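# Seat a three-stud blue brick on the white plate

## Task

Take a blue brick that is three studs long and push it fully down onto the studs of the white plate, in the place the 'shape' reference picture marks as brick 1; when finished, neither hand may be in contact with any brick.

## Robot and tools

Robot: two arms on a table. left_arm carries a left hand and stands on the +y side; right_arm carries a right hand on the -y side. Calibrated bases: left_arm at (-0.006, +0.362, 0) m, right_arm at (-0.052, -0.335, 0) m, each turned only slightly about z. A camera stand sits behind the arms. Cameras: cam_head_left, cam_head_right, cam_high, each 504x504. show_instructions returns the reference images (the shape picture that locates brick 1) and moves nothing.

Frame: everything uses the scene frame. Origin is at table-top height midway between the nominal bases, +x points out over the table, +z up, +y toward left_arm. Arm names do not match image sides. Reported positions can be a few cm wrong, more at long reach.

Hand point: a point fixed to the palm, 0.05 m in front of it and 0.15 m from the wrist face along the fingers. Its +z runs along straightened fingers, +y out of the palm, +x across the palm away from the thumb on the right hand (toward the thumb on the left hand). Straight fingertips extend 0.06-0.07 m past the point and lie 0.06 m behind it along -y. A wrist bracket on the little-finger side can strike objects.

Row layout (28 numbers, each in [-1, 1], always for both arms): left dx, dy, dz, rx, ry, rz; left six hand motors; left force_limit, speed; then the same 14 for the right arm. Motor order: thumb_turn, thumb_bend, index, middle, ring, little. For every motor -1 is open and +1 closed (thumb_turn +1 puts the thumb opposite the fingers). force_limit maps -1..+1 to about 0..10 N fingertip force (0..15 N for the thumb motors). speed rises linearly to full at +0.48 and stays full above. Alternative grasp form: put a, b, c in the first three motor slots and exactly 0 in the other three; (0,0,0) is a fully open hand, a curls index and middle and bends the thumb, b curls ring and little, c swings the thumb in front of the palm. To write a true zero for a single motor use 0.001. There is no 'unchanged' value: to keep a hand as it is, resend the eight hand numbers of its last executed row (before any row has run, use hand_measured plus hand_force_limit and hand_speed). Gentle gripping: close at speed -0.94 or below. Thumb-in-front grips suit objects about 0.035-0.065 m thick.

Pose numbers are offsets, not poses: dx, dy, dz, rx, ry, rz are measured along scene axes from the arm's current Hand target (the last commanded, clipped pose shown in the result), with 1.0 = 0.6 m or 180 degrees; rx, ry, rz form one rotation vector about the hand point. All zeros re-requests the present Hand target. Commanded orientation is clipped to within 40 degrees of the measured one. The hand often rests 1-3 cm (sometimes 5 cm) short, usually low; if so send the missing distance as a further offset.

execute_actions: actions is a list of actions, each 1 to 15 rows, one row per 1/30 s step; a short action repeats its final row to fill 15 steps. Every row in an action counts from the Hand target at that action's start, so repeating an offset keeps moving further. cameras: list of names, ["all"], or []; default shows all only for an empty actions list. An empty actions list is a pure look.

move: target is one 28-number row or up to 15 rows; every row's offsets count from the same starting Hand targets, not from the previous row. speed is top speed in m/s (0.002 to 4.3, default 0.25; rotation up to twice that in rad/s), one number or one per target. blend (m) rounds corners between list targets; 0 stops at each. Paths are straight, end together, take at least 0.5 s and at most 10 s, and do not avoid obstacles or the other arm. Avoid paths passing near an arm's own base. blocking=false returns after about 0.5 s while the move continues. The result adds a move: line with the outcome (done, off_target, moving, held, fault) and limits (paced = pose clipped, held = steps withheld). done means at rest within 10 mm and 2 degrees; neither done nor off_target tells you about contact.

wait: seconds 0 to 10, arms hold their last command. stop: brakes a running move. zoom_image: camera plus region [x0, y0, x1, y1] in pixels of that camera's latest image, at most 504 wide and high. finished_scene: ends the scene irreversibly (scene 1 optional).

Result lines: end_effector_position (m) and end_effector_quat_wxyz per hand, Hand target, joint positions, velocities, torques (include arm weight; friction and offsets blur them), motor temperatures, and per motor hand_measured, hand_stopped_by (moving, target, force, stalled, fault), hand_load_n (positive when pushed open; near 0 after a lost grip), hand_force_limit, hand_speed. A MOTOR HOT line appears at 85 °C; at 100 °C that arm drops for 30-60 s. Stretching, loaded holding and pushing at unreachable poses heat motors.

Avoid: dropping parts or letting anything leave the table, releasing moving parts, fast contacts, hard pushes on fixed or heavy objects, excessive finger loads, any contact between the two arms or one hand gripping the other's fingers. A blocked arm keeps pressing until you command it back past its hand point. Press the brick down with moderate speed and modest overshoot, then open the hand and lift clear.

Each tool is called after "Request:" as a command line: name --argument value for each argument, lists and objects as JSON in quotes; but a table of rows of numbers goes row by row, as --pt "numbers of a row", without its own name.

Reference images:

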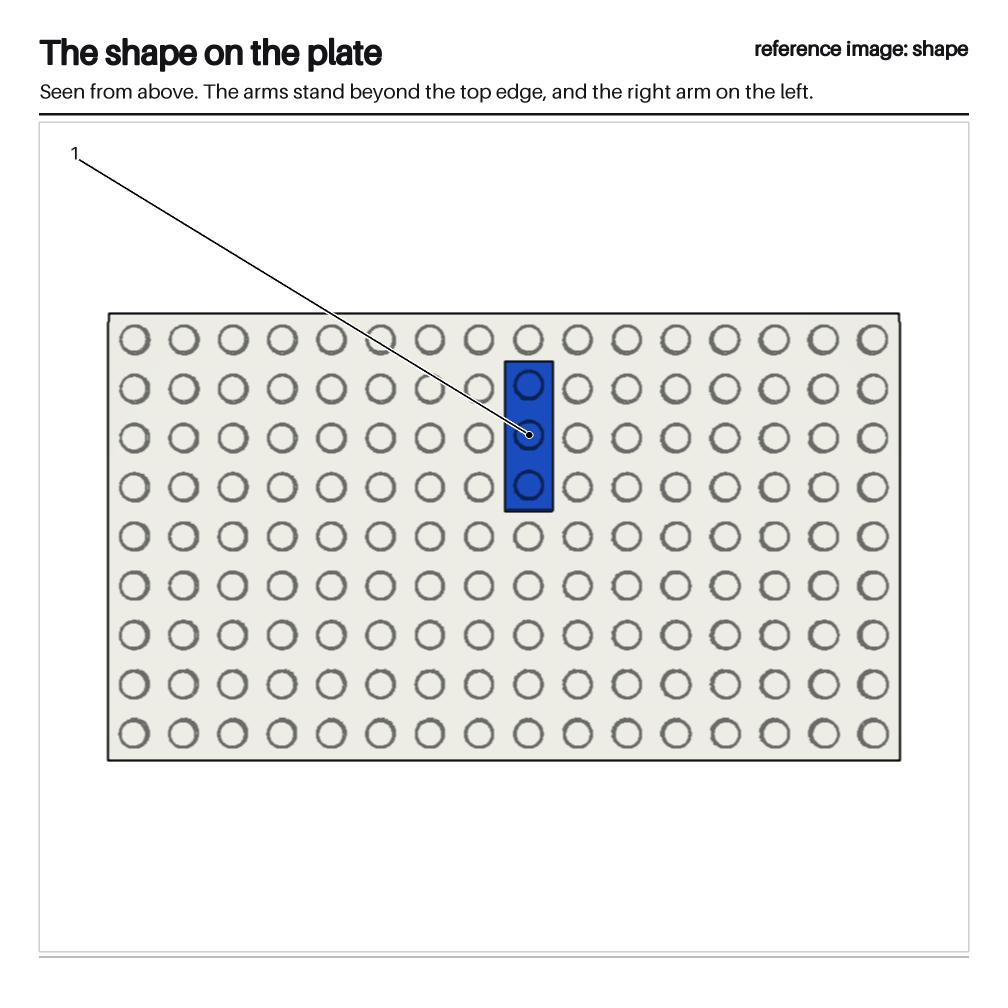

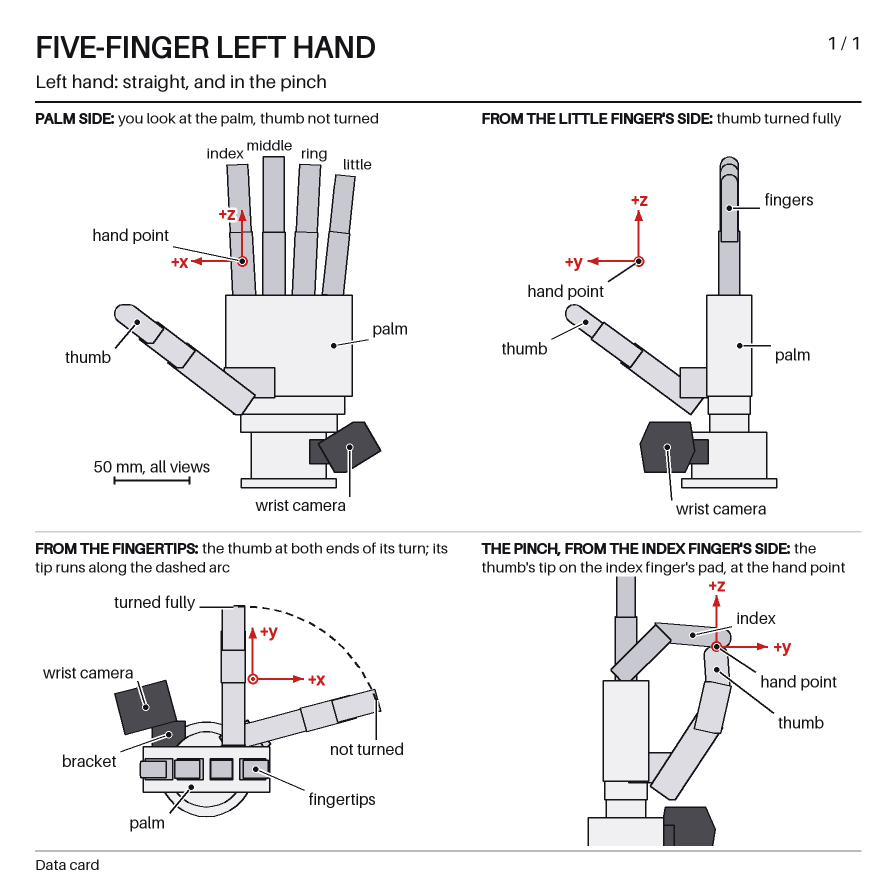

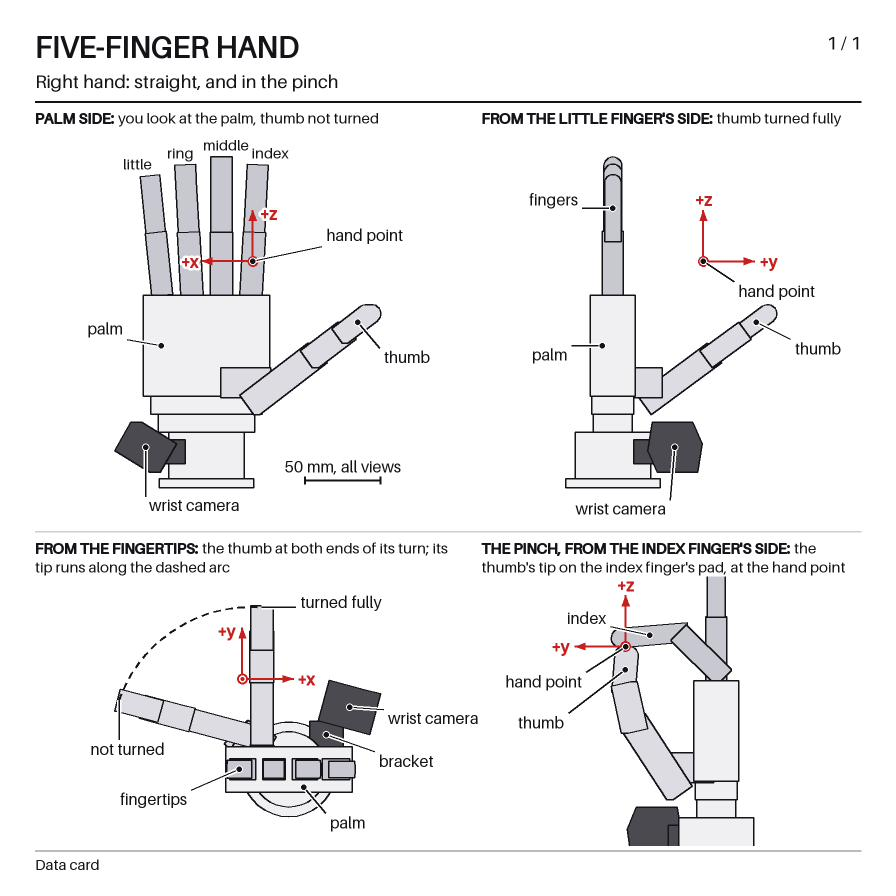

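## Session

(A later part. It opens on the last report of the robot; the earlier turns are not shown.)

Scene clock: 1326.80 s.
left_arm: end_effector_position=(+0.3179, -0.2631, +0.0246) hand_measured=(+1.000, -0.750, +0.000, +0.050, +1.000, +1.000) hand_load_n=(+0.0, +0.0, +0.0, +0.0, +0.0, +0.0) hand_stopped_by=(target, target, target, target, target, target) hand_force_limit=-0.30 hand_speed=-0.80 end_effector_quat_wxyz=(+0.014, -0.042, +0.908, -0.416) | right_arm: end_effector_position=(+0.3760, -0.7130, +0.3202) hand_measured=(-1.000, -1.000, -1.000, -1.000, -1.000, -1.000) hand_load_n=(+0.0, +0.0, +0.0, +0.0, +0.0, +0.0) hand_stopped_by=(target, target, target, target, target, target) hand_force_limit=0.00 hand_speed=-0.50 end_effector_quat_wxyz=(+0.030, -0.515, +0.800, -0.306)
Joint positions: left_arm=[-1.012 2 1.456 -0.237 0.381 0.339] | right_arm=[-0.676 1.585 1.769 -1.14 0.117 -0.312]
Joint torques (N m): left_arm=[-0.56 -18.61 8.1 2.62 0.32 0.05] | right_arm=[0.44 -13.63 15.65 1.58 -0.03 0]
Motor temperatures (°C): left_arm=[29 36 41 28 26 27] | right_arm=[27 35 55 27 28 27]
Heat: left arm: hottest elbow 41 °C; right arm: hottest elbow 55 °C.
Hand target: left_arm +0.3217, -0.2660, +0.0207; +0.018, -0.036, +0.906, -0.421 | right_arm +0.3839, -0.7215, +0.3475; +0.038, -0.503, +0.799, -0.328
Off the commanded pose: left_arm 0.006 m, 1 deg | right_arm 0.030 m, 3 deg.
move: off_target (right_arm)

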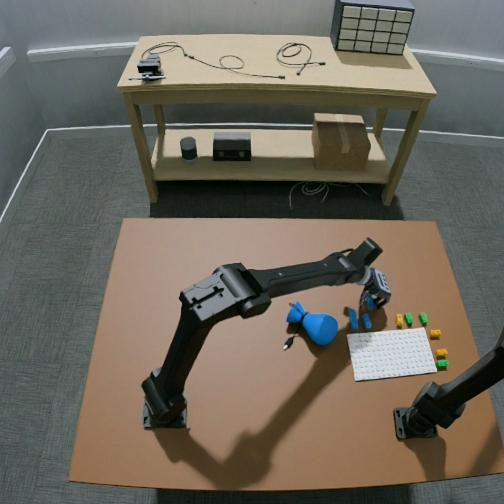

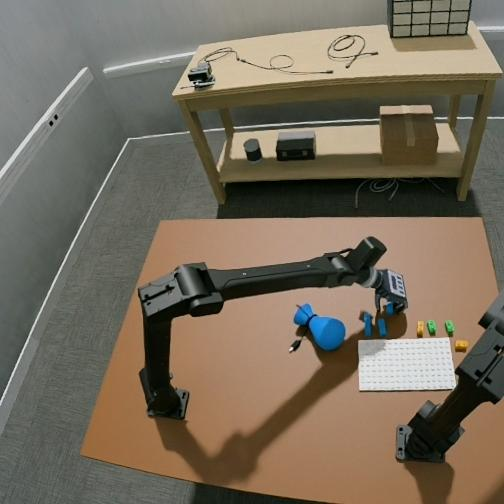

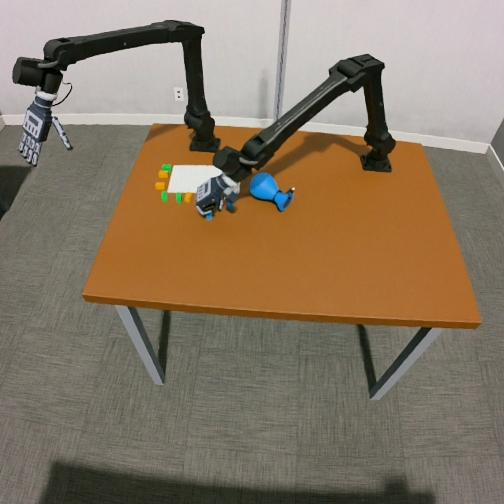

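Request:
move --pt "0.0 -0.03 0.09 0 0 0 1 -0.75 0.0 0.05 1 1 -0.3 -0.8 0 0 0 0 0 0 0 0 0 0 0 0 0 -0.5" --pt "0.0 0.15 0.2 0 0 0 1 -0.75 0.0 0.05 1 1 -0.3 -0.8 0 0 0 0 0 0 0 0 0 0 0 0 0 -0.5" --speed 0.12 --blend 0.01 --cameras '["all"]'

Request:
zoom_image --camera "cam_head_right" --region '[360, 285, 410, 335]'

Request:
zoom_image --camera "cam_head_left" --region '[345, 285, 395, 335]'

Request:
zoom_image --camera "cam_high" --region '[195, 185, 245, 235]'

Scene clock: 1335.63 s.
left_arm: end_effector_position=(+0.3184, -0.1821, +0.1348) hand_measured=(+1.000, -0.750, +0.000, +0.050, +1.000, +1.000) hand_load_n=(+0.0, +0.0, +0.0, +0.0, +0.0, +0.0) hand_stopped_by=(target, target, target, target, target, target) hand_force_limit=-0.30 hand_speed=-0.80 end_effector_quat_wxyz=(+0.015, -0.038, +0.906, -0.421) | right_arm: end_effector_position=(+0.3760, -0.7130, +0.3202) hand_measured=(-1.000, -1.000, -1.000, -1.000, -1.000, -1.000) hand_load_n=(+0.0, +0.0, +0.0, +0.0, +0.0, -0.5) hand_stopped_by=(target, target, target, target, target, target) hand_force_limit=0.00 hand_speed=-0.50 end_effector_quat_wxyz=(+0.030, -0.515, +0.800, -0.306)
Joint positions: left_arm=[-0.928 1.72 1.356 -0.433 0.446 0.409] | right_arm=[-0.676 1.585 1.769 -1.14 0.117 -0.312]
Joint torques (N m): left_arm=[0.09 -17.38 8.43 1.13 0.35 0.06] | right_arm=[-0.09 -13.51 15.65 1.46 -0.04 0]
Motor temperatures (°C): left_arm=[29 36 41 28 26 27] | right_arm=[27 35 55 27 28 27]
Heat: left arm: hottest elbow 41 °C; right arm: hottest elbow 55 °C.
Hand target: left_arm +0.3216, -0.1760, +0.1407; +0.018, -0.036, +0.906, -0.421 | right_arm +0.3839, -0.7215, +0.3475; +0.038, -0.503, +0.799, -0.328
Off the commanded pose: left_arm 0.009 m, 0 deg | right_arm 0.030 m, 3 deg.
move: off_target (right_arm)

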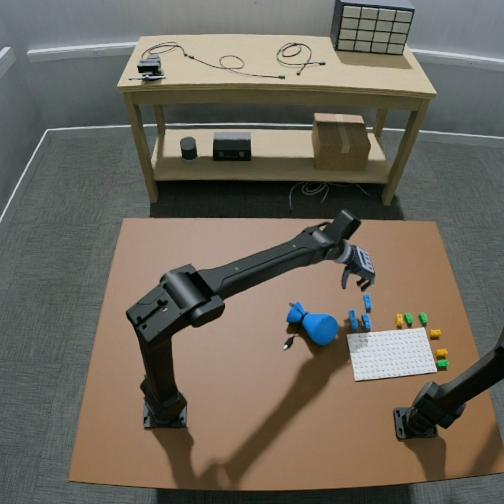

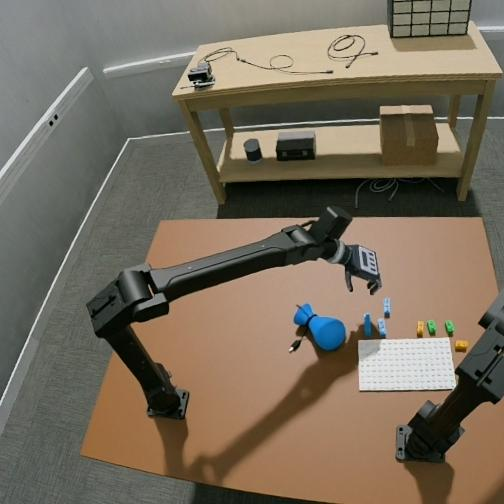

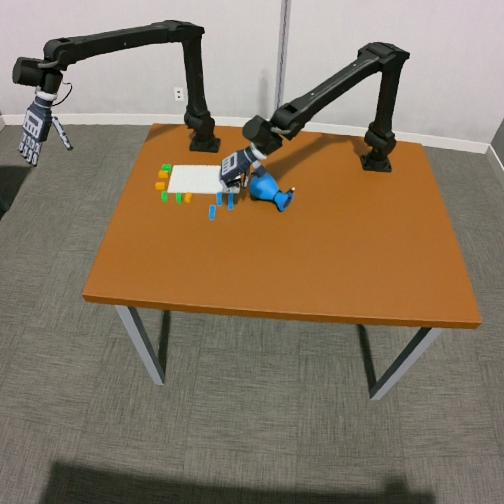

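Scaled by 10.080.

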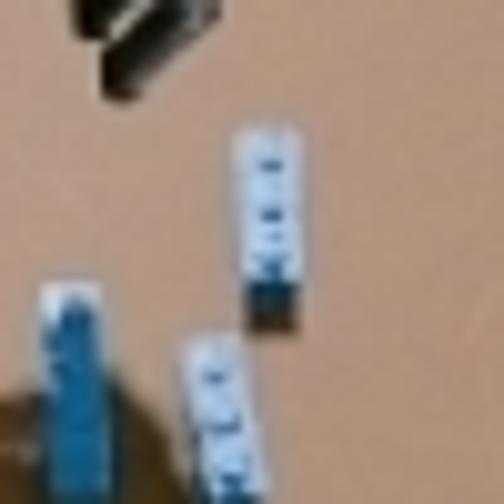

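Scaled by 10.080.

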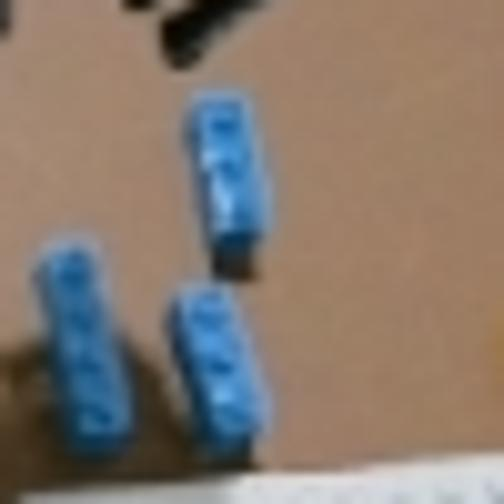

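Scaled by 10.080.

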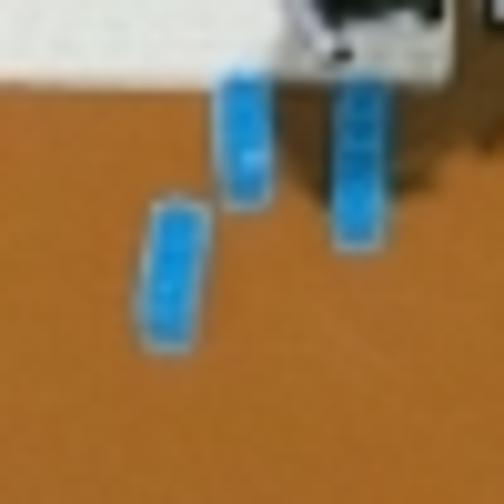

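Request:
move --pt "-0.0035 -0.139 -0.07 0 0 0 1 -0.65 0.0 0.001 1 1 -0.3 -0.6 0 0 0 0 0 0 0 0 0 0 0 0 0 -0.5" --pt "-0.0035 -0.139 -0.195 0 0 0 1 -0.65 0.0 0.001 1 1 -0.3 -0.6 0 0 0 0 0 0 0 0 0 0 0 0 0 -0.5" --speed '[0.15, 0.07]' --blend 0.01 --cameras '["all"]'

Request:
zoom_image --camera "cam_head_right" --region '[368, 285, 408, 325]'

Request:
zoom_image --camera "cam_head_left" --region '[350, 280, 390, 320]'

Request:
zoom_image --camera "cam_high" --region '[195, 190, 235, 230]'

Scene clock: 1405.10 s.
left_arm: end_effector_position=(+0.3185, -0.2514, +0.0254) hand_measured=(+1.000, -0.650, +0.000, +0.000, +1.000, +1.000) hand_load_n=(+0.0, +0.0, +0.0, +0.0, +0.0, +0.0) hand_stopped_by=(target, target, target, target, target, target) hand_force_limit=-0.30 hand_speed=-0.60 end_effector_quat_wxyz=(+0.017, -0.034, +0.909, -0.415) | right_arm: end_effector_position=(+0.3760, -0.7130, +0.3202) hand_measured=(-1.000, -1.000, -1.000, -1.000, -1.000, -1.000) hand_load_n=(+0.0, +0.0, +0.0, +0.0, +0.0, +0.0) hand_stopped_by=(target, target, target, target, target, target) hand_force_limit=0.00 hand_speed=-0.50 end_effector_quat_wxyz=(+0.030, -0.515, +0.800, -0.306)
Joint positions: left_arm=[-1.002 1.978 1.425 -0.234 0.389 0.365] | right_arm=[-0.676 1.585 1.769 -1.14 0.117 -0.312]
Joint torques (N m): left_arm=[-1.14 -18.14 8.66 2.61 0.15 -0.16] | right_arm=[0.26 -13.98 15.69 1.46 0 0.01]
Motor temperatures (°C): left_arm=[29 37 43 28 26 27] | right_arm=[27 35 55 27 28 27]
Heat: left arm: hottest elbow 43 °C; right arm: hottest elbow 55 °C.
Hand target: left_arm +0.3197, -0.2593, +0.0237; +0.018, -0.036, +0.906, -0.421 | right_arm +0.3839, -0.7215, +0.3475; +0.038, -0.503, +0.799, -0.328
Off the commanded pose: left_arm 0.008 m, 1 deg | right_arm 0.030 m, 3 deg.
move: off_target (right_arm)

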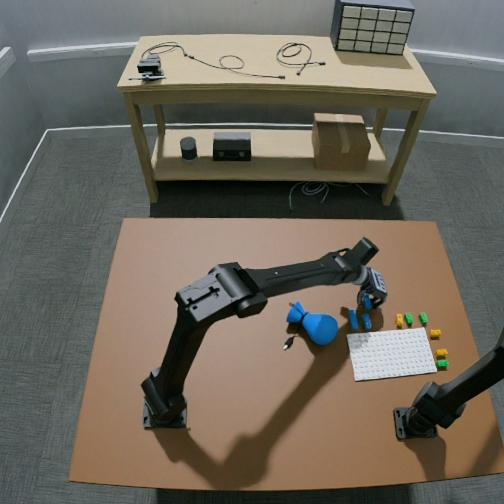

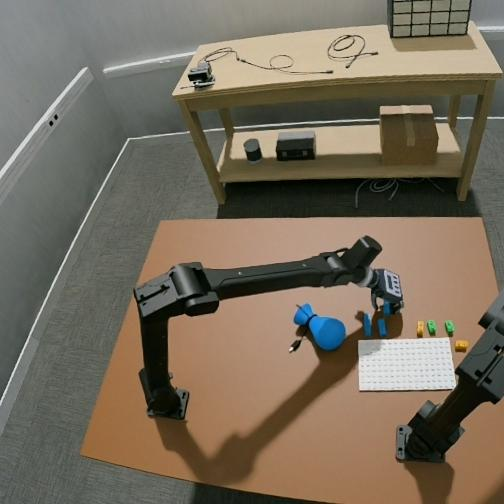

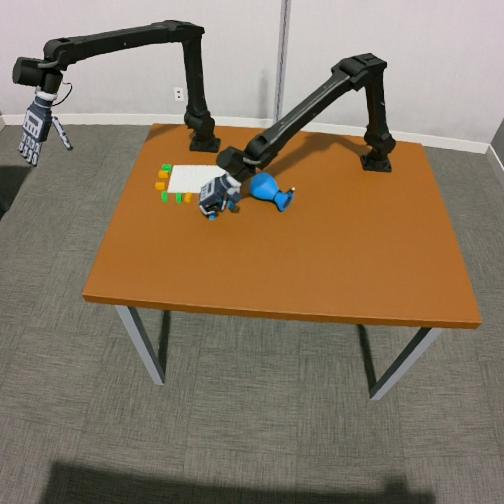

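Scaled by 12.600.

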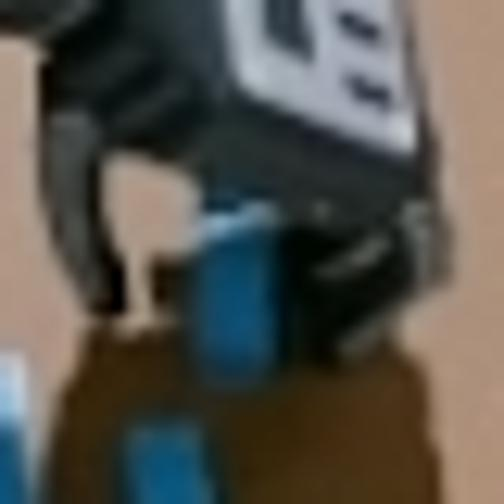

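Scaled by 12.600.

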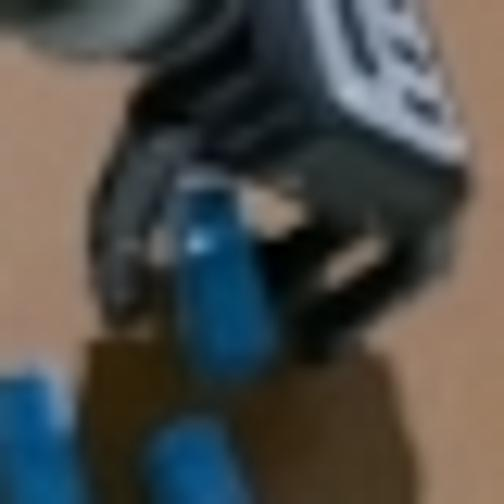

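Scaled by 12.600.

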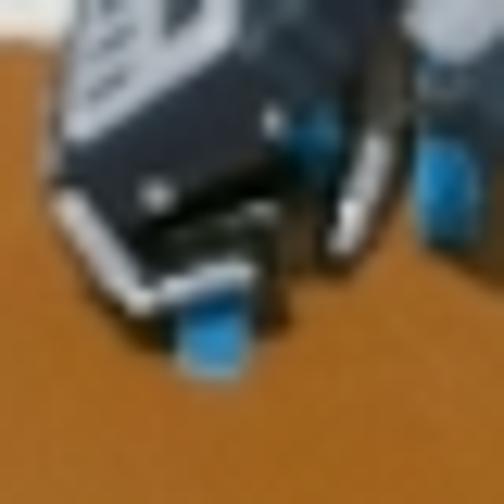

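Request:
move --target '[0.0, 0.0, -0.014, 0, 0, 0, 1, -0.55, 0.05, 0.1, 1, 1, -0.3, -0.6, 0, 0, 0, 0, 0, 0, 0, 0, 0, 0, 0, 0, 0, -0.5]' --speed 0.03

Request:
move --pt "0.0 0.0 0.0 0 0 0 1 -0.44 0.08 0.1 1 1 -0.3 -0.7 0 0 0 0 0 0 0 0 0 0 0 0 0 -0.5" --pt "0.0 0.0 0.0 0 0 0 1 -0.44 0.45 0.14 1 1 -0.5 -0.92 0 0 0 0 0 0 0 0 0 0 0 0 0 -0.5" --speed 0.03

Scene clock: 1412.20 s.
left_arm: end_effector_position=(+0.3202, -0.2539, +0.0214) hand_measured=(+1.000, -0.550, +0.050, +0.100, +1.000, +1.000) hand_load_n=(+0.0, +0.0, +0.0, +0.0, +0.0, +0.0) hand_stopped_by=(target, target, target, target, target, target) hand_force_limit=-0.30 hand_speed=-0.60 end_effector_quat_wxyz=(+0.019, -0.034, +0.908, -0.418) | right_arm: end_effector_position=(+0.3760, -0.7130, +0.3202) hand_measured=(-1.000, -1.000, -1.000, -1.000, -1.000, -1.000) hand_load_n=(+0.0, +0.0, +0.0, +0.0, +0.0, +0.0) hand_stopped_by=(target, target, target, target, target, target) hand_force_limit=0.00 hand_speed=-0.50 end_effector_quat_wxyz=(+0.030, -0.515, +0.800, -0.306)
Joint positions: left_arm=[-1.002 1.988 1.425 -0.216 0.389 0.365] | right_arm=[-0.676 1.585 1.769 -1.14 0.117 -0.312]
Joint torques (N m): left_arm=[-1.14 -17.96 8.17 2.59 0.14 -0.16] | right_arm=[0.15 -13.8 15.75 1.48 -0.02 0]
Motor temperatures (°C): left_arm=[29 38 42 28 26 27] | right_arm=[27 35 55 27 28 27]
Heat: left arm: hottest elbow 42 °C; right arm: hottest elbow 55 °C.
Hand target: left_arm +0.3197, -0.2594, +0.0155; +0.018, -0.036, +0.906, -0.421 | right_arm +0.3839, -0.7215, +0.3475; +0.038, -0.503, +0.799, -0.328
Off the commanded pose: left_arm 0.008 m, 1 deg | right_arm 0.030 m, 3 deg.
move: off_target (right_arm)

Scene clock: 1413.53 s.
left_arm: end_effector_position=(+0.3203, -0.2539, +0.0214) hand_measured=(+1.000, -0.440, +0.198, +0.140, +1.000, +1.000) hand_load_n=(-1.5, +4.5, +4.0, +0.5, +0.0, +0.5) hand_stopped_by=(target, target, force, target, target, target) hand_force_limit=-0.50 hand_speed=-0.92 end_effector_quat_wxyz=(+0.019, -0.034, +0.908, -0.418) | right_arm: end_effector_position=(+0.3760, -0.7130, +0.3202) hand_measured=(-1.000, -1.000, -1.000, -1.000, -1.000, -1.000) hand_load_n=(+0.0, +0.0, +0.0, +0.0, +0.0, +0.0) hand_stopped_by=(target, target, target, target, target, target) hand_force_limit=0.00 hand_speed=-0.50 end_effector_quat_wxyz=(+0.030, -0.515, +0.800, -0.306)
Joint positions: left_arm=[-1.002 1.988 1.425 -0.216 0.388 0.365] | right_arm=[-0.676 1.585 1.769 -1.14 0.117 -0.312]
Joint torques (N m): left_arm=[-0.97 -17.9 8.17 2.61 0.14 -0.16] | right_arm=[0.56 -13.74 15.72 1.43 -0.04 -0.02]
Motor temperatures (°C): left_arm=[29 38 42 28 26 27] | right_arm=[27 35 55 27 28 27]
Heat: left arm: hottest elbow 42 °C; right arm: hottest elbow 55 °C.
Hand target: left_arm +0.3198, -0.2594, +0.0155; +0.019, -0.036, +0.906, -0.422 | right_arm +0.3839, -0.7215, +0.3475; +0.038, -0.503, +0.799, -0.328
Off the commanded pose: left_arm 0.008 m, 1 deg | right_arm 0.030 m, 3 deg.
move: off_target (right_arm)

Request:
move --target '[0.0, 0.0, 0.0, 0, 0, 0, 1, -0.44, 0.5, 0.4, 1, 1, -0.1, -0.93, 0, 0, 0, 0, 0, 0, 0, 0, 0, 0, 0, 0, 0, -0.5]' --speed 0.03

Scene clock: 1416.73 s.
left_arm: end_effector_position=(+0.3204, -0.2541, +0.0215) hand_measured=(+1.000, -0.442, +0.202, +0.150, +1.000, +1.000) hand_load_n=(-0.5, +8.5, +4.0, +5.0, +0.0, +0.0) hand_stopped_by=(target, target, force, force, target, target) hand_force_limit=-0.10 hand_speed=-0.93 end_effector_quat_wxyz=(+0.019, -0.034, +0.907, -0.418) | right_arm: end_effector_position=(+0.3760, -0.7130, +0.3202) hand_measured=(-1.000, -1.000, -1.000, -1.000, -1.000, -1.000) hand_load_n=(+0.0, +0.0, +0.0, +0.0, +0.0, +0.0) hand_stopped_by=(target, target, target, target, target, target) hand_force_limit=0.00 hand_speed=-0.50 end_effector_quat_wxyz=(+0.030, -0.515, +0.800, -0.306)
Joint positions: left_arm=[-1.002 1.988 1.425 -0.215 0.388 0.365] | right_arm=[-0.676 1.585 1.769 -1.14 0.117 -0.312]
Joint torques (N m): left_arm=[-1.14 -17.96 8.18 2.56 0.14 -0.16] | right_arm=[0.32 -13.57 15.56 1.57 -0.04 0]
Motor temperatures (°C): left_arm=[29 38 42 28 26 27] | right_arm=[27 35 55 27 28 27]
Heat: left arm: hottest elbow 42 °C; right arm: hottest elbow 55 °C.
Hand target: left_arm +0.3198, -0.2593, +0.0154; +0.019, -0.036, +0.906, -0.421 | right_arm +0.3839, -0.7215, +0.3475; +0.038, -0.503, +0.799, -0.328
Off the commanded pose: left_arm 0.008 m, 1 deg | right_arm 0.030 m, 3 deg.
move: off_target (right_arm)

Request:
move --pt "0.0 -0.02 0.16 0 0 0 1 -0.44 0.5 0.4 1 1 -0.1 -0.93 0 0 0 0 0 0 0 0 0 0 0 0 0 -0.5" --pt "-0.357 -0.0745 0.14 0 0 0.008 1 -0.44 0.5 0.4 1 1 -0.1 -0.93 0 0 0 0 0 0 0 0 0 0 0 0 0 -0.5" --pt "-0.357 -0.0745 0.04 0 0 0.008 1 -0.44 0.5 0.4 1 1 -0.1 -0.93 0 0 0 0 0 0 0 0 0 0 0 0 0 -0.5" --speed '[0.1, 0.15, 0.08]' --blend '[0.03, 0.015, 0]' --cameras '["all"]'

Request:
zoom_image --camera "cam_high" --region '[190, 155, 230, 195]'

Request:
zoom_image --camera "cam_head_right" --region '[384, 358, 420, 394]'

Request:
zoom_image --camera "cam_head_left" --region '[374, 346, 410, 382]'

Scene clock: 1435.30 s.
left_arm: end_effector_position=(+0.1059, -0.2984, +0.0401) hand_measured=(+1.000, -0.442, +0.202, +0.150, +1.000, +1.000) hand_load_n=(-0.5, +8.5, +4.0, +4.5, +0.5, +0.0) hand_stopped_by=(target, target, force, force, target, target) hand_force_limit=-0.10 hand_speed=-0.93 end_effector_quat_wxyz=(+0.024, -0.043, +0.909, -0.414) | right_arm: end_effector_position=(+0.3760, -0.7130, +0.3202) hand_measured=(-1.000, -1.000, -1.000, -1.000, -1.000, -1.000) hand_load_n=(-0.5, +0.0, -0.5, +0.0, +0.0, +0.0) hand_stopped_by=(target, target, target, target, target, target) hand_force_limit=0.00 hand_speed=-0.50 end_effector_quat_wxyz=(+0.030, -0.515, +0.800, -0.306)
Joint positions: left_arm=[-1.372 1.855 1.264 -0.129 0.096 0.095] | right_arm=[-0.676 1.585 1.769 -1.14 0.117 -0.312]
Joint torques (N m): left_arm=[-1.44 -16.73 8.05 2.76 -0.02 -0.16] | right_arm=[0.09 -13.04 15.83 1.66 -0.03 -0.03]
Motor temperatures (°C): left_arm=[29 38 42 28 26 27] | right_arm=[27 35 55 27 28 27]
Heat: left arm: hottest elbow 42 °C; right arm: hottest elbow 55 °C.
Hand target: left_arm +0.1055, -0.3039, +0.0392; +0.024, -0.048, +0.906, -0.421 | right_arm +0.3839, -0.7215, +0.3475; +0.038, -0.503, +0.799, -0.328
Off the commanded pose: left_arm 0.006 m, 1 deg | right_arm 0.030 m, 3 deg.
move: off_target (right_arm)

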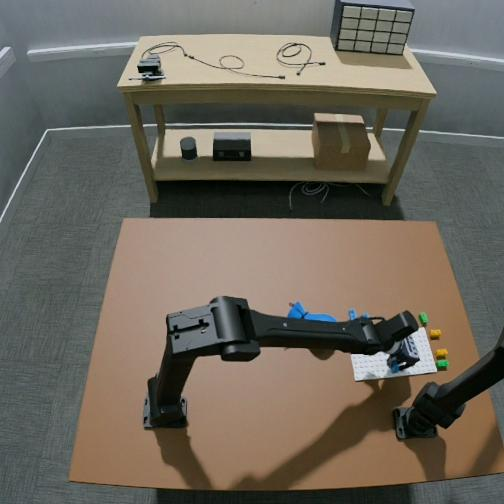

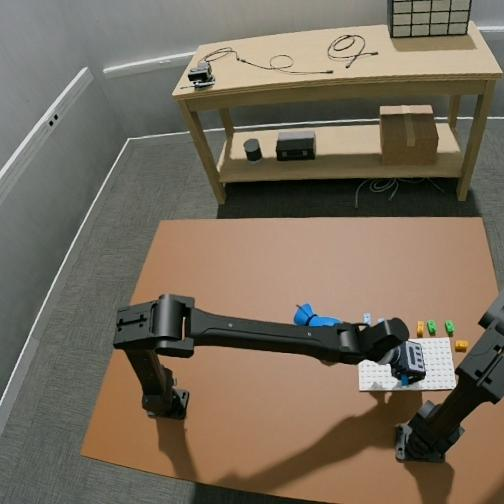

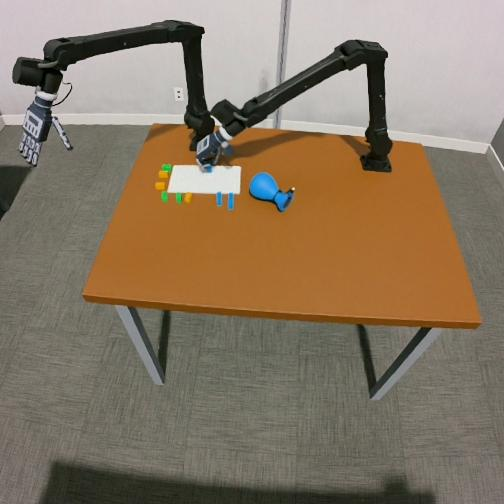

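Scaled by 12.600.

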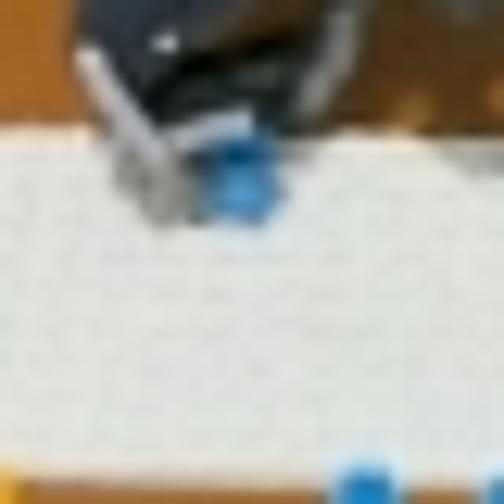

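Scaled by 14.000.

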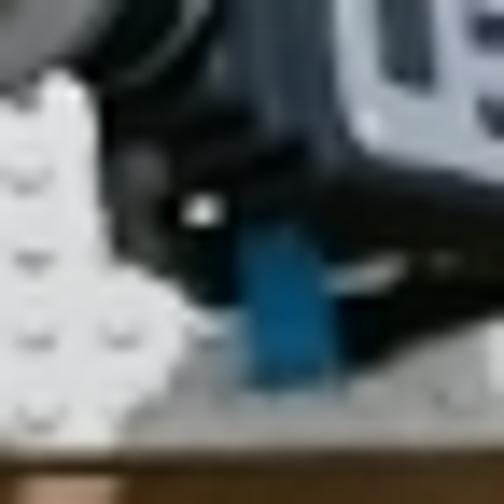

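Scaled by 14.000.

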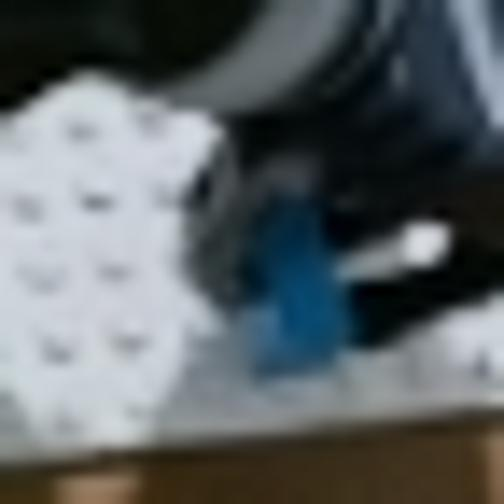

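Request:
move --target '[0.0235, 0.001, -0.008, 0, 0, 0, 1, -0.44, 0.5, 0.4, 1, 1, -0.1, -0.93, 0, 0, 0, 0, 0, 0, 0, 0, 0, 0, 0, 0, 0, -0.5]' --speed 0.04 --cameras '["all"]'

Request:
zoom_image --camera "cam_high" --region '[190, 155, 230, 195]'

Request:
zoom_image --camera "cam_head_right" --region '[384, 358, 420, 394]'

Request:
zoom_image --camera "cam_head_left" --region '[374, 346, 410, 382]'

Scene clock: 1444.63 s.
left_arm: end_effector_position=(+0.1113, -0.2981, +0.0373) hand_measured=(+1.000, -0.442, +0.202, +0.150, +1.000, +1.000) hand_load_n=(-0.5, +8.5, +3.5, +5.0, +0.0, +0.0) hand_stopped_by=(target, target, force, force, target, target) hand_force_limit=-0.10 hand_speed=-0.93 end_effector_quat_wxyz=(+0.021, -0.046, +0.909, -0.415) | right_arm: end_effector_position=(+0.3760, -0.7130, +0.3202) hand_measured=(-1.000, -1.000, -1.000, -1.000, -1.000, -1.000) hand_load_n=(+0.0, +0.0, +0.0, +0.0, +0.0, +0.0) hand_stopped_by=(target, target, target, target, target, target) hand_force_limit=0.00 hand_speed=-0.50 end_effector_quat_wxyz=(+0.030, -0.515, +0.800, -0.306)
Joint positions: left_arm=[-1.36 1.861 1.264 -0.123 0.109 0.095] | right_arm=[-0.676 1.585 1.769 -1.14 0.117 -0.312]
Joint torques (N m): left_arm=[-0.09 -16.09 8.39 2.74 0.17 -0.02] | right_arm=[0.03 -14.1 15.65 1.54 -0.01 -0.01]
Motor temperatures (°C): left_arm=[29 37 41 28 26 27] | right_arm=[27 35 55 27 28 27]
Heat: left arm: hottest elbow 41 °C; right arm: hottest elbow 55 °C.
Hand target: left_arm +0.1195, -0.3034, +0.0346; +0.024, -0.047, +0.905, -0.421 | right_arm +0.3839, -0.7215, +0.3475; +0.038, -0.503, +0.799, -0.328
Off the commanded pose: left_arm 0.010 m, 1 deg | right_arm 0.030 m, 3 deg.
move: off_target (right_arm)

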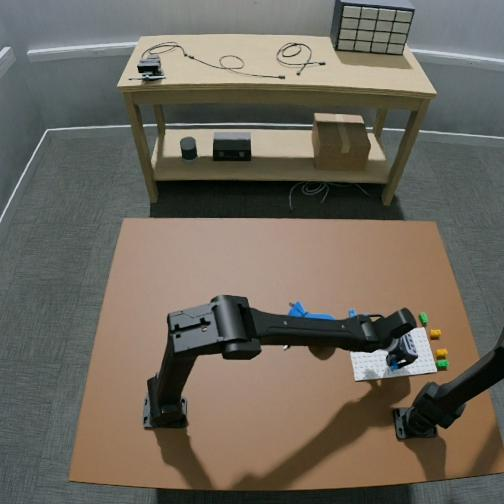

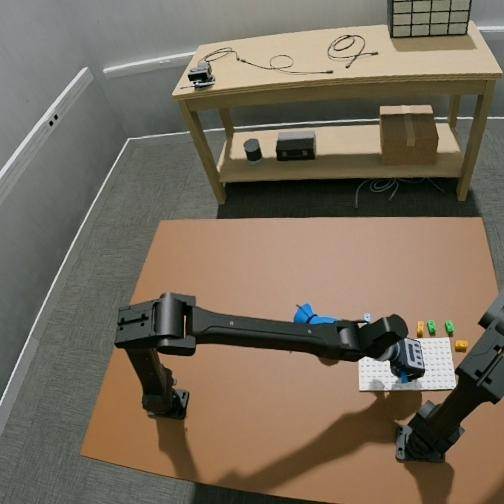

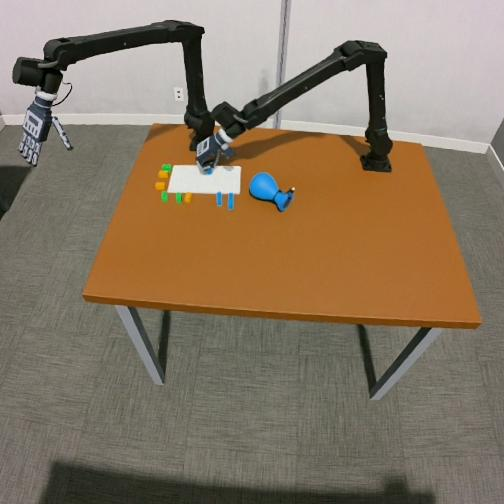

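Scaled by 12.600.

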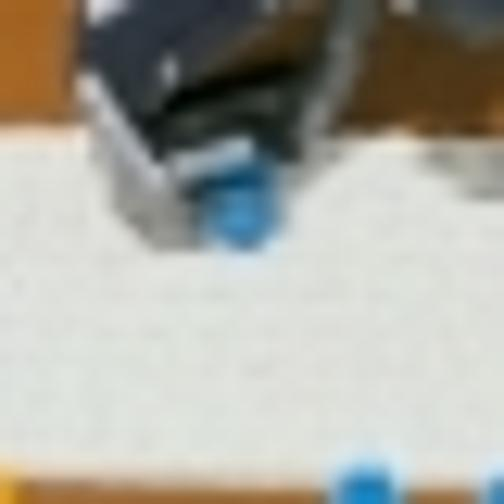

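Scaled by 14.000.

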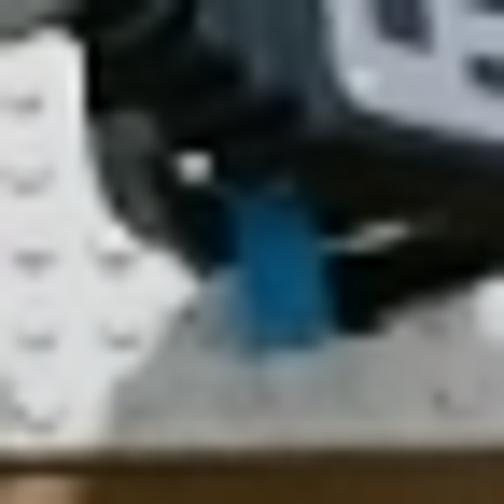

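Scaled by 14.000.

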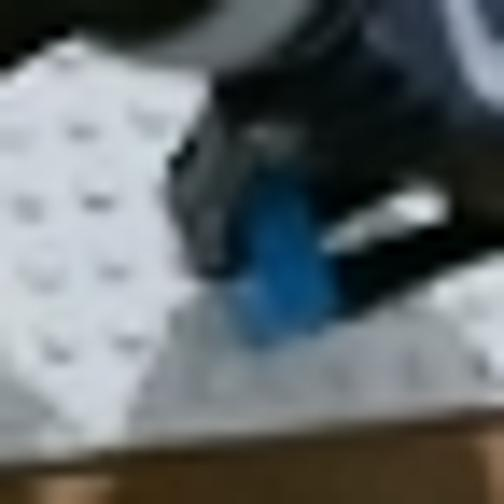

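Request:
move --target '[0.0075, 0.0015, -0.013, 0, 0, 0, 1, -0.44, 0.5, 0.4, 1, 1, -0.1, -0.93, 0, 0, 0, 0, 0, 0, 0, 0, 0, 0, 0, 0, 0, -0.5]' --speed 0.04 --cameras '["all"]'

Request:
zoom_image --camera "cam_high" --region '[190, 155, 230, 195]'

Request:
zoom_image --camera "cam_head_right" --region '[384, 358, 420, 394]'

Request:
zoom_image --camera "cam_head_left" --region '[374, 346, 410, 382]'

Scene clock: 1460.63 s.
left_arm: end_effector_position=(+0.1148, -0.3002, +0.0331) hand_measured=(+1.000, -0.442, +0.202, +0.150, +1.000, +1.000) hand_load_n=(-0.5, +8.5, +3.5, +5.0, +0.0, +0.0) hand_stopped_by=(target, target, force, force, target, target) hand_force_limit=-0.10 hand_speed=-0.93 end_effector_quat_wxyz=(+0.020, -0.047, +0.907, -0.418) | right_arm: end_effector_position=(+0.3760, -0.7130, +0.3202) hand_measured=(-1.000, -1.000, -1.000, -1.000, -1.000, -1.000) hand_load_n=(+0.0, +0.0, +0.0, +0.0, +0.0, +0.0) hand_stopped_by=(target, target, target, target, target, target) hand_force_limit=0.00 hand_speed=-0.50 end_effector_quat_wxyz=(+0.030, -0.515, +0.800, -0.306)
Joint positions: left_arm=[-1.354 1.873 1.264 -0.105 0.116 0.095] | right_arm=[-0.676 1.585 1.769 -1.14 0.117 -0.312]
Joint torques (N m): left_arm=[0.44 -16.26 7.97 2.73 0.15 0.02] | right_arm=[0.44 -13.63 15.75 1.62 -0.01 -0.03]
Motor temperatures (°C): left_arm=[29 38 40 28 26 27] | right_arm=[27 35 55 27 28 27]
Heat: left arm: hottest elbow 40 °C; right arm: hottest elbow 55 °C.
Hand target: left_arm +0.1241, -0.3025, +0.0266; +0.024, -0.048, +0.905, -0.421 | right_arm +0.3839, -0.7215, +0.3475; +0.038, -0.503, +0.799, -0.328
Off the commanded pose: left_arm 0.011 m, 1 deg | right_arm 0.030 m, 3 deg.
move: off_target (left_arm, right_arm)

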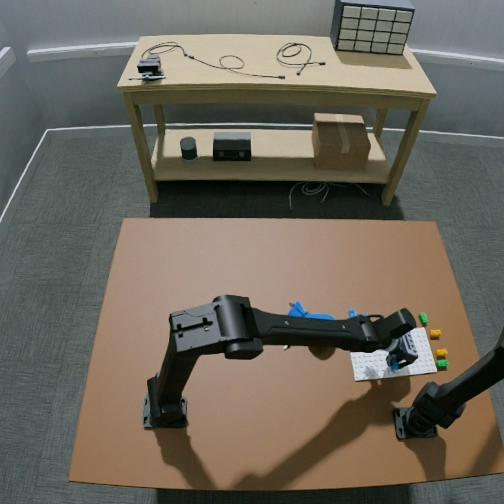

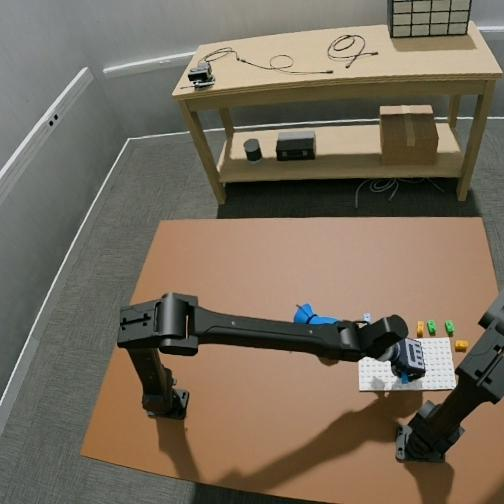

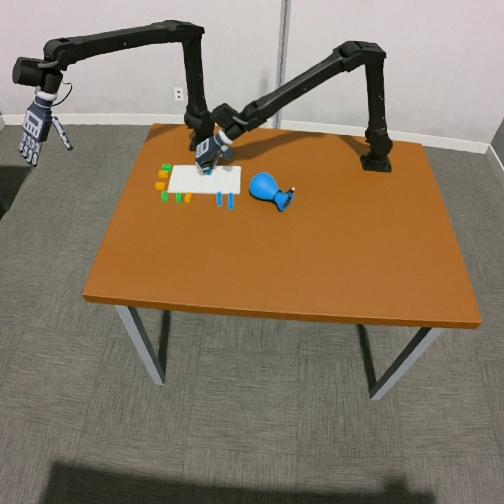

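Scaled by 12.600.

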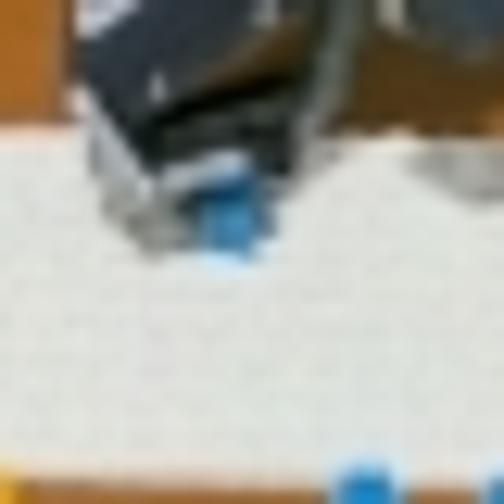

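Scaled by 14.000.

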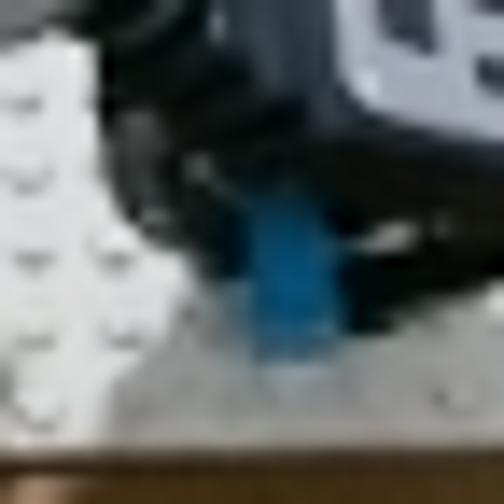

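Scaled by 14.000.

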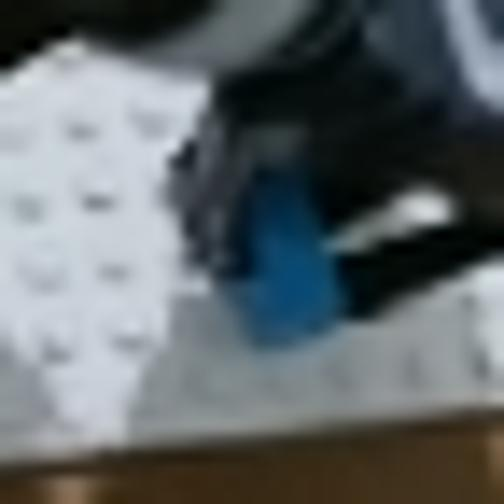

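Request:
move --target '[0.005, 0.02, -0.08, 0.035, 0, 0, 1, -0.44, 0.5, 0.4, 1, 1, -0.1, -0.93, 0, 0, 0, 0, 0, 0, 0, 0, 0, 0, 0, 0, 0, -0.5]' --speed 0.05 --cameras '["all"]'

Request:
zoom_image --camera "cam_high" --region '[190, 155, 230, 195]'

Request:
zoom_image --camera "cam_head_right" --region '[384, 358, 420, 394]'

Request:
zoom_image --camera "cam_head_left" --region '[374, 346, 410, 382]'

Scene clock: 1479.90 s.
left_arm: end_effector_position=(+0.1158, -0.3003, +0.0249) hand_measured=(+1.000, -0.442, +0.202, +0.152, +1.000, +1.000) hand_load_n=(+1.0, +7.5, +2.0, -0.5, +0.0, +0.0) hand_stopped_by=(target, target, force, force, target, target) hand_force_limit=-0.10 hand_speed=-0.93 end_effector_quat_wxyz=(+0.021, -0.047, +0.910, -0.411) | right_arm: end_effector_position=(+0.3760, -0.7130, +0.3202) hand_measured=(-1.000, -1.000, -1.000, -1.000, -1.000, -1.000) hand_load_n=(-0.5, +0.0, +0.0, +0.0, +0.0, +0.0) hand_stopped_by=(target, target, target, target, target, target) hand_force_limit=0.00 hand_speed=-0.50 end_effector_quat_wxyz=(+0.030, -0.515, +0.800, -0.306)
Joint positions: left_arm=[-1.354 1.889 1.27 -0.109 0.112 0.098] | right_arm=[-0.676 1.585 1.769 -1.14 0.117 -0.312]
Joint torques (N m): left_arm=[0.5 -11.69 8.58 0.5 -0.31 0.19] | right_arm=[0.21 -13.39 15.73 1.65 -0.03 -0.02]
Motor temperatures (°C): left_arm=[29 36 40 28 26 27] | right_arm=[27 35 55 27 28 27]
Heat: left arm: hottest elbow 40 °C; right arm: hottest elbow 55 °C.
Hand target: left_arm +0.1269, -0.2904, -0.0213; +0.026, -0.046, +0.927, -0.371 | right_arm +0.3839, -0.7215, +0.3475; +0.038, -0.503, +0.799, -0.328
Off the commanded pose: left_arm 0.049 m, 5 deg | right_arm 0.030 m, 3 deg.
move: off_target (left_arm, right_arm)

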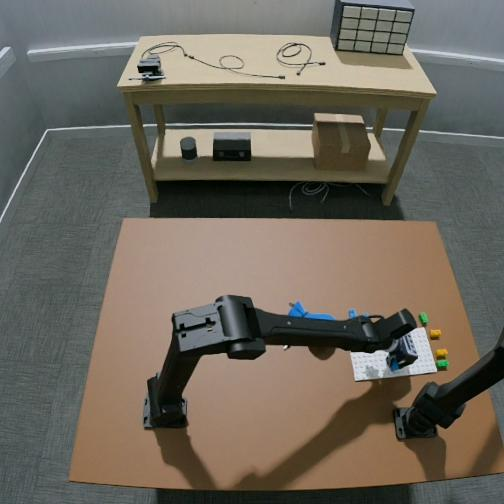

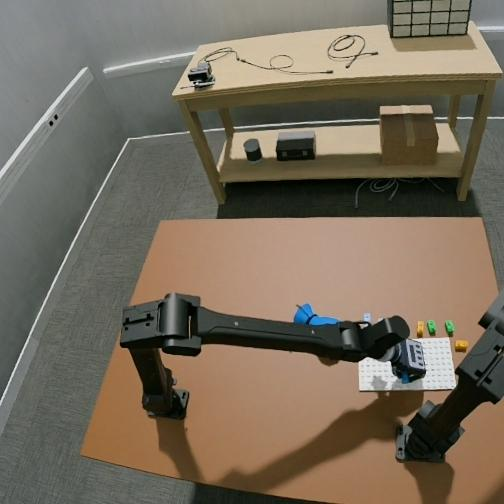

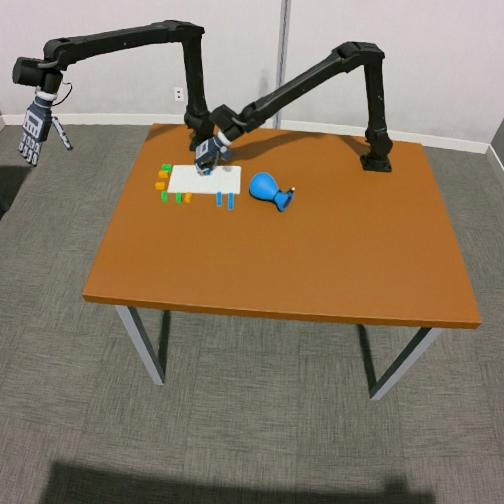

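Scaled by 12.600.

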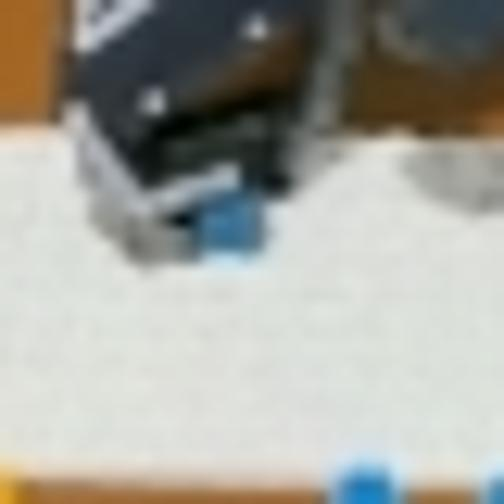

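Scaled by 14.000.

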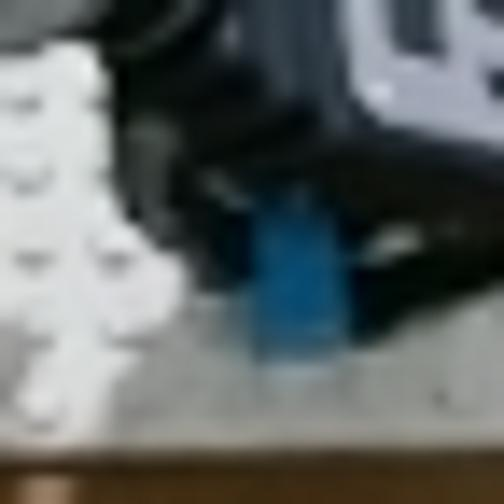

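Scaled by 14.000.

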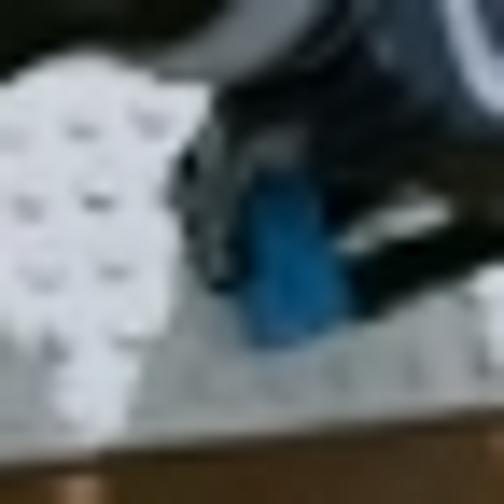

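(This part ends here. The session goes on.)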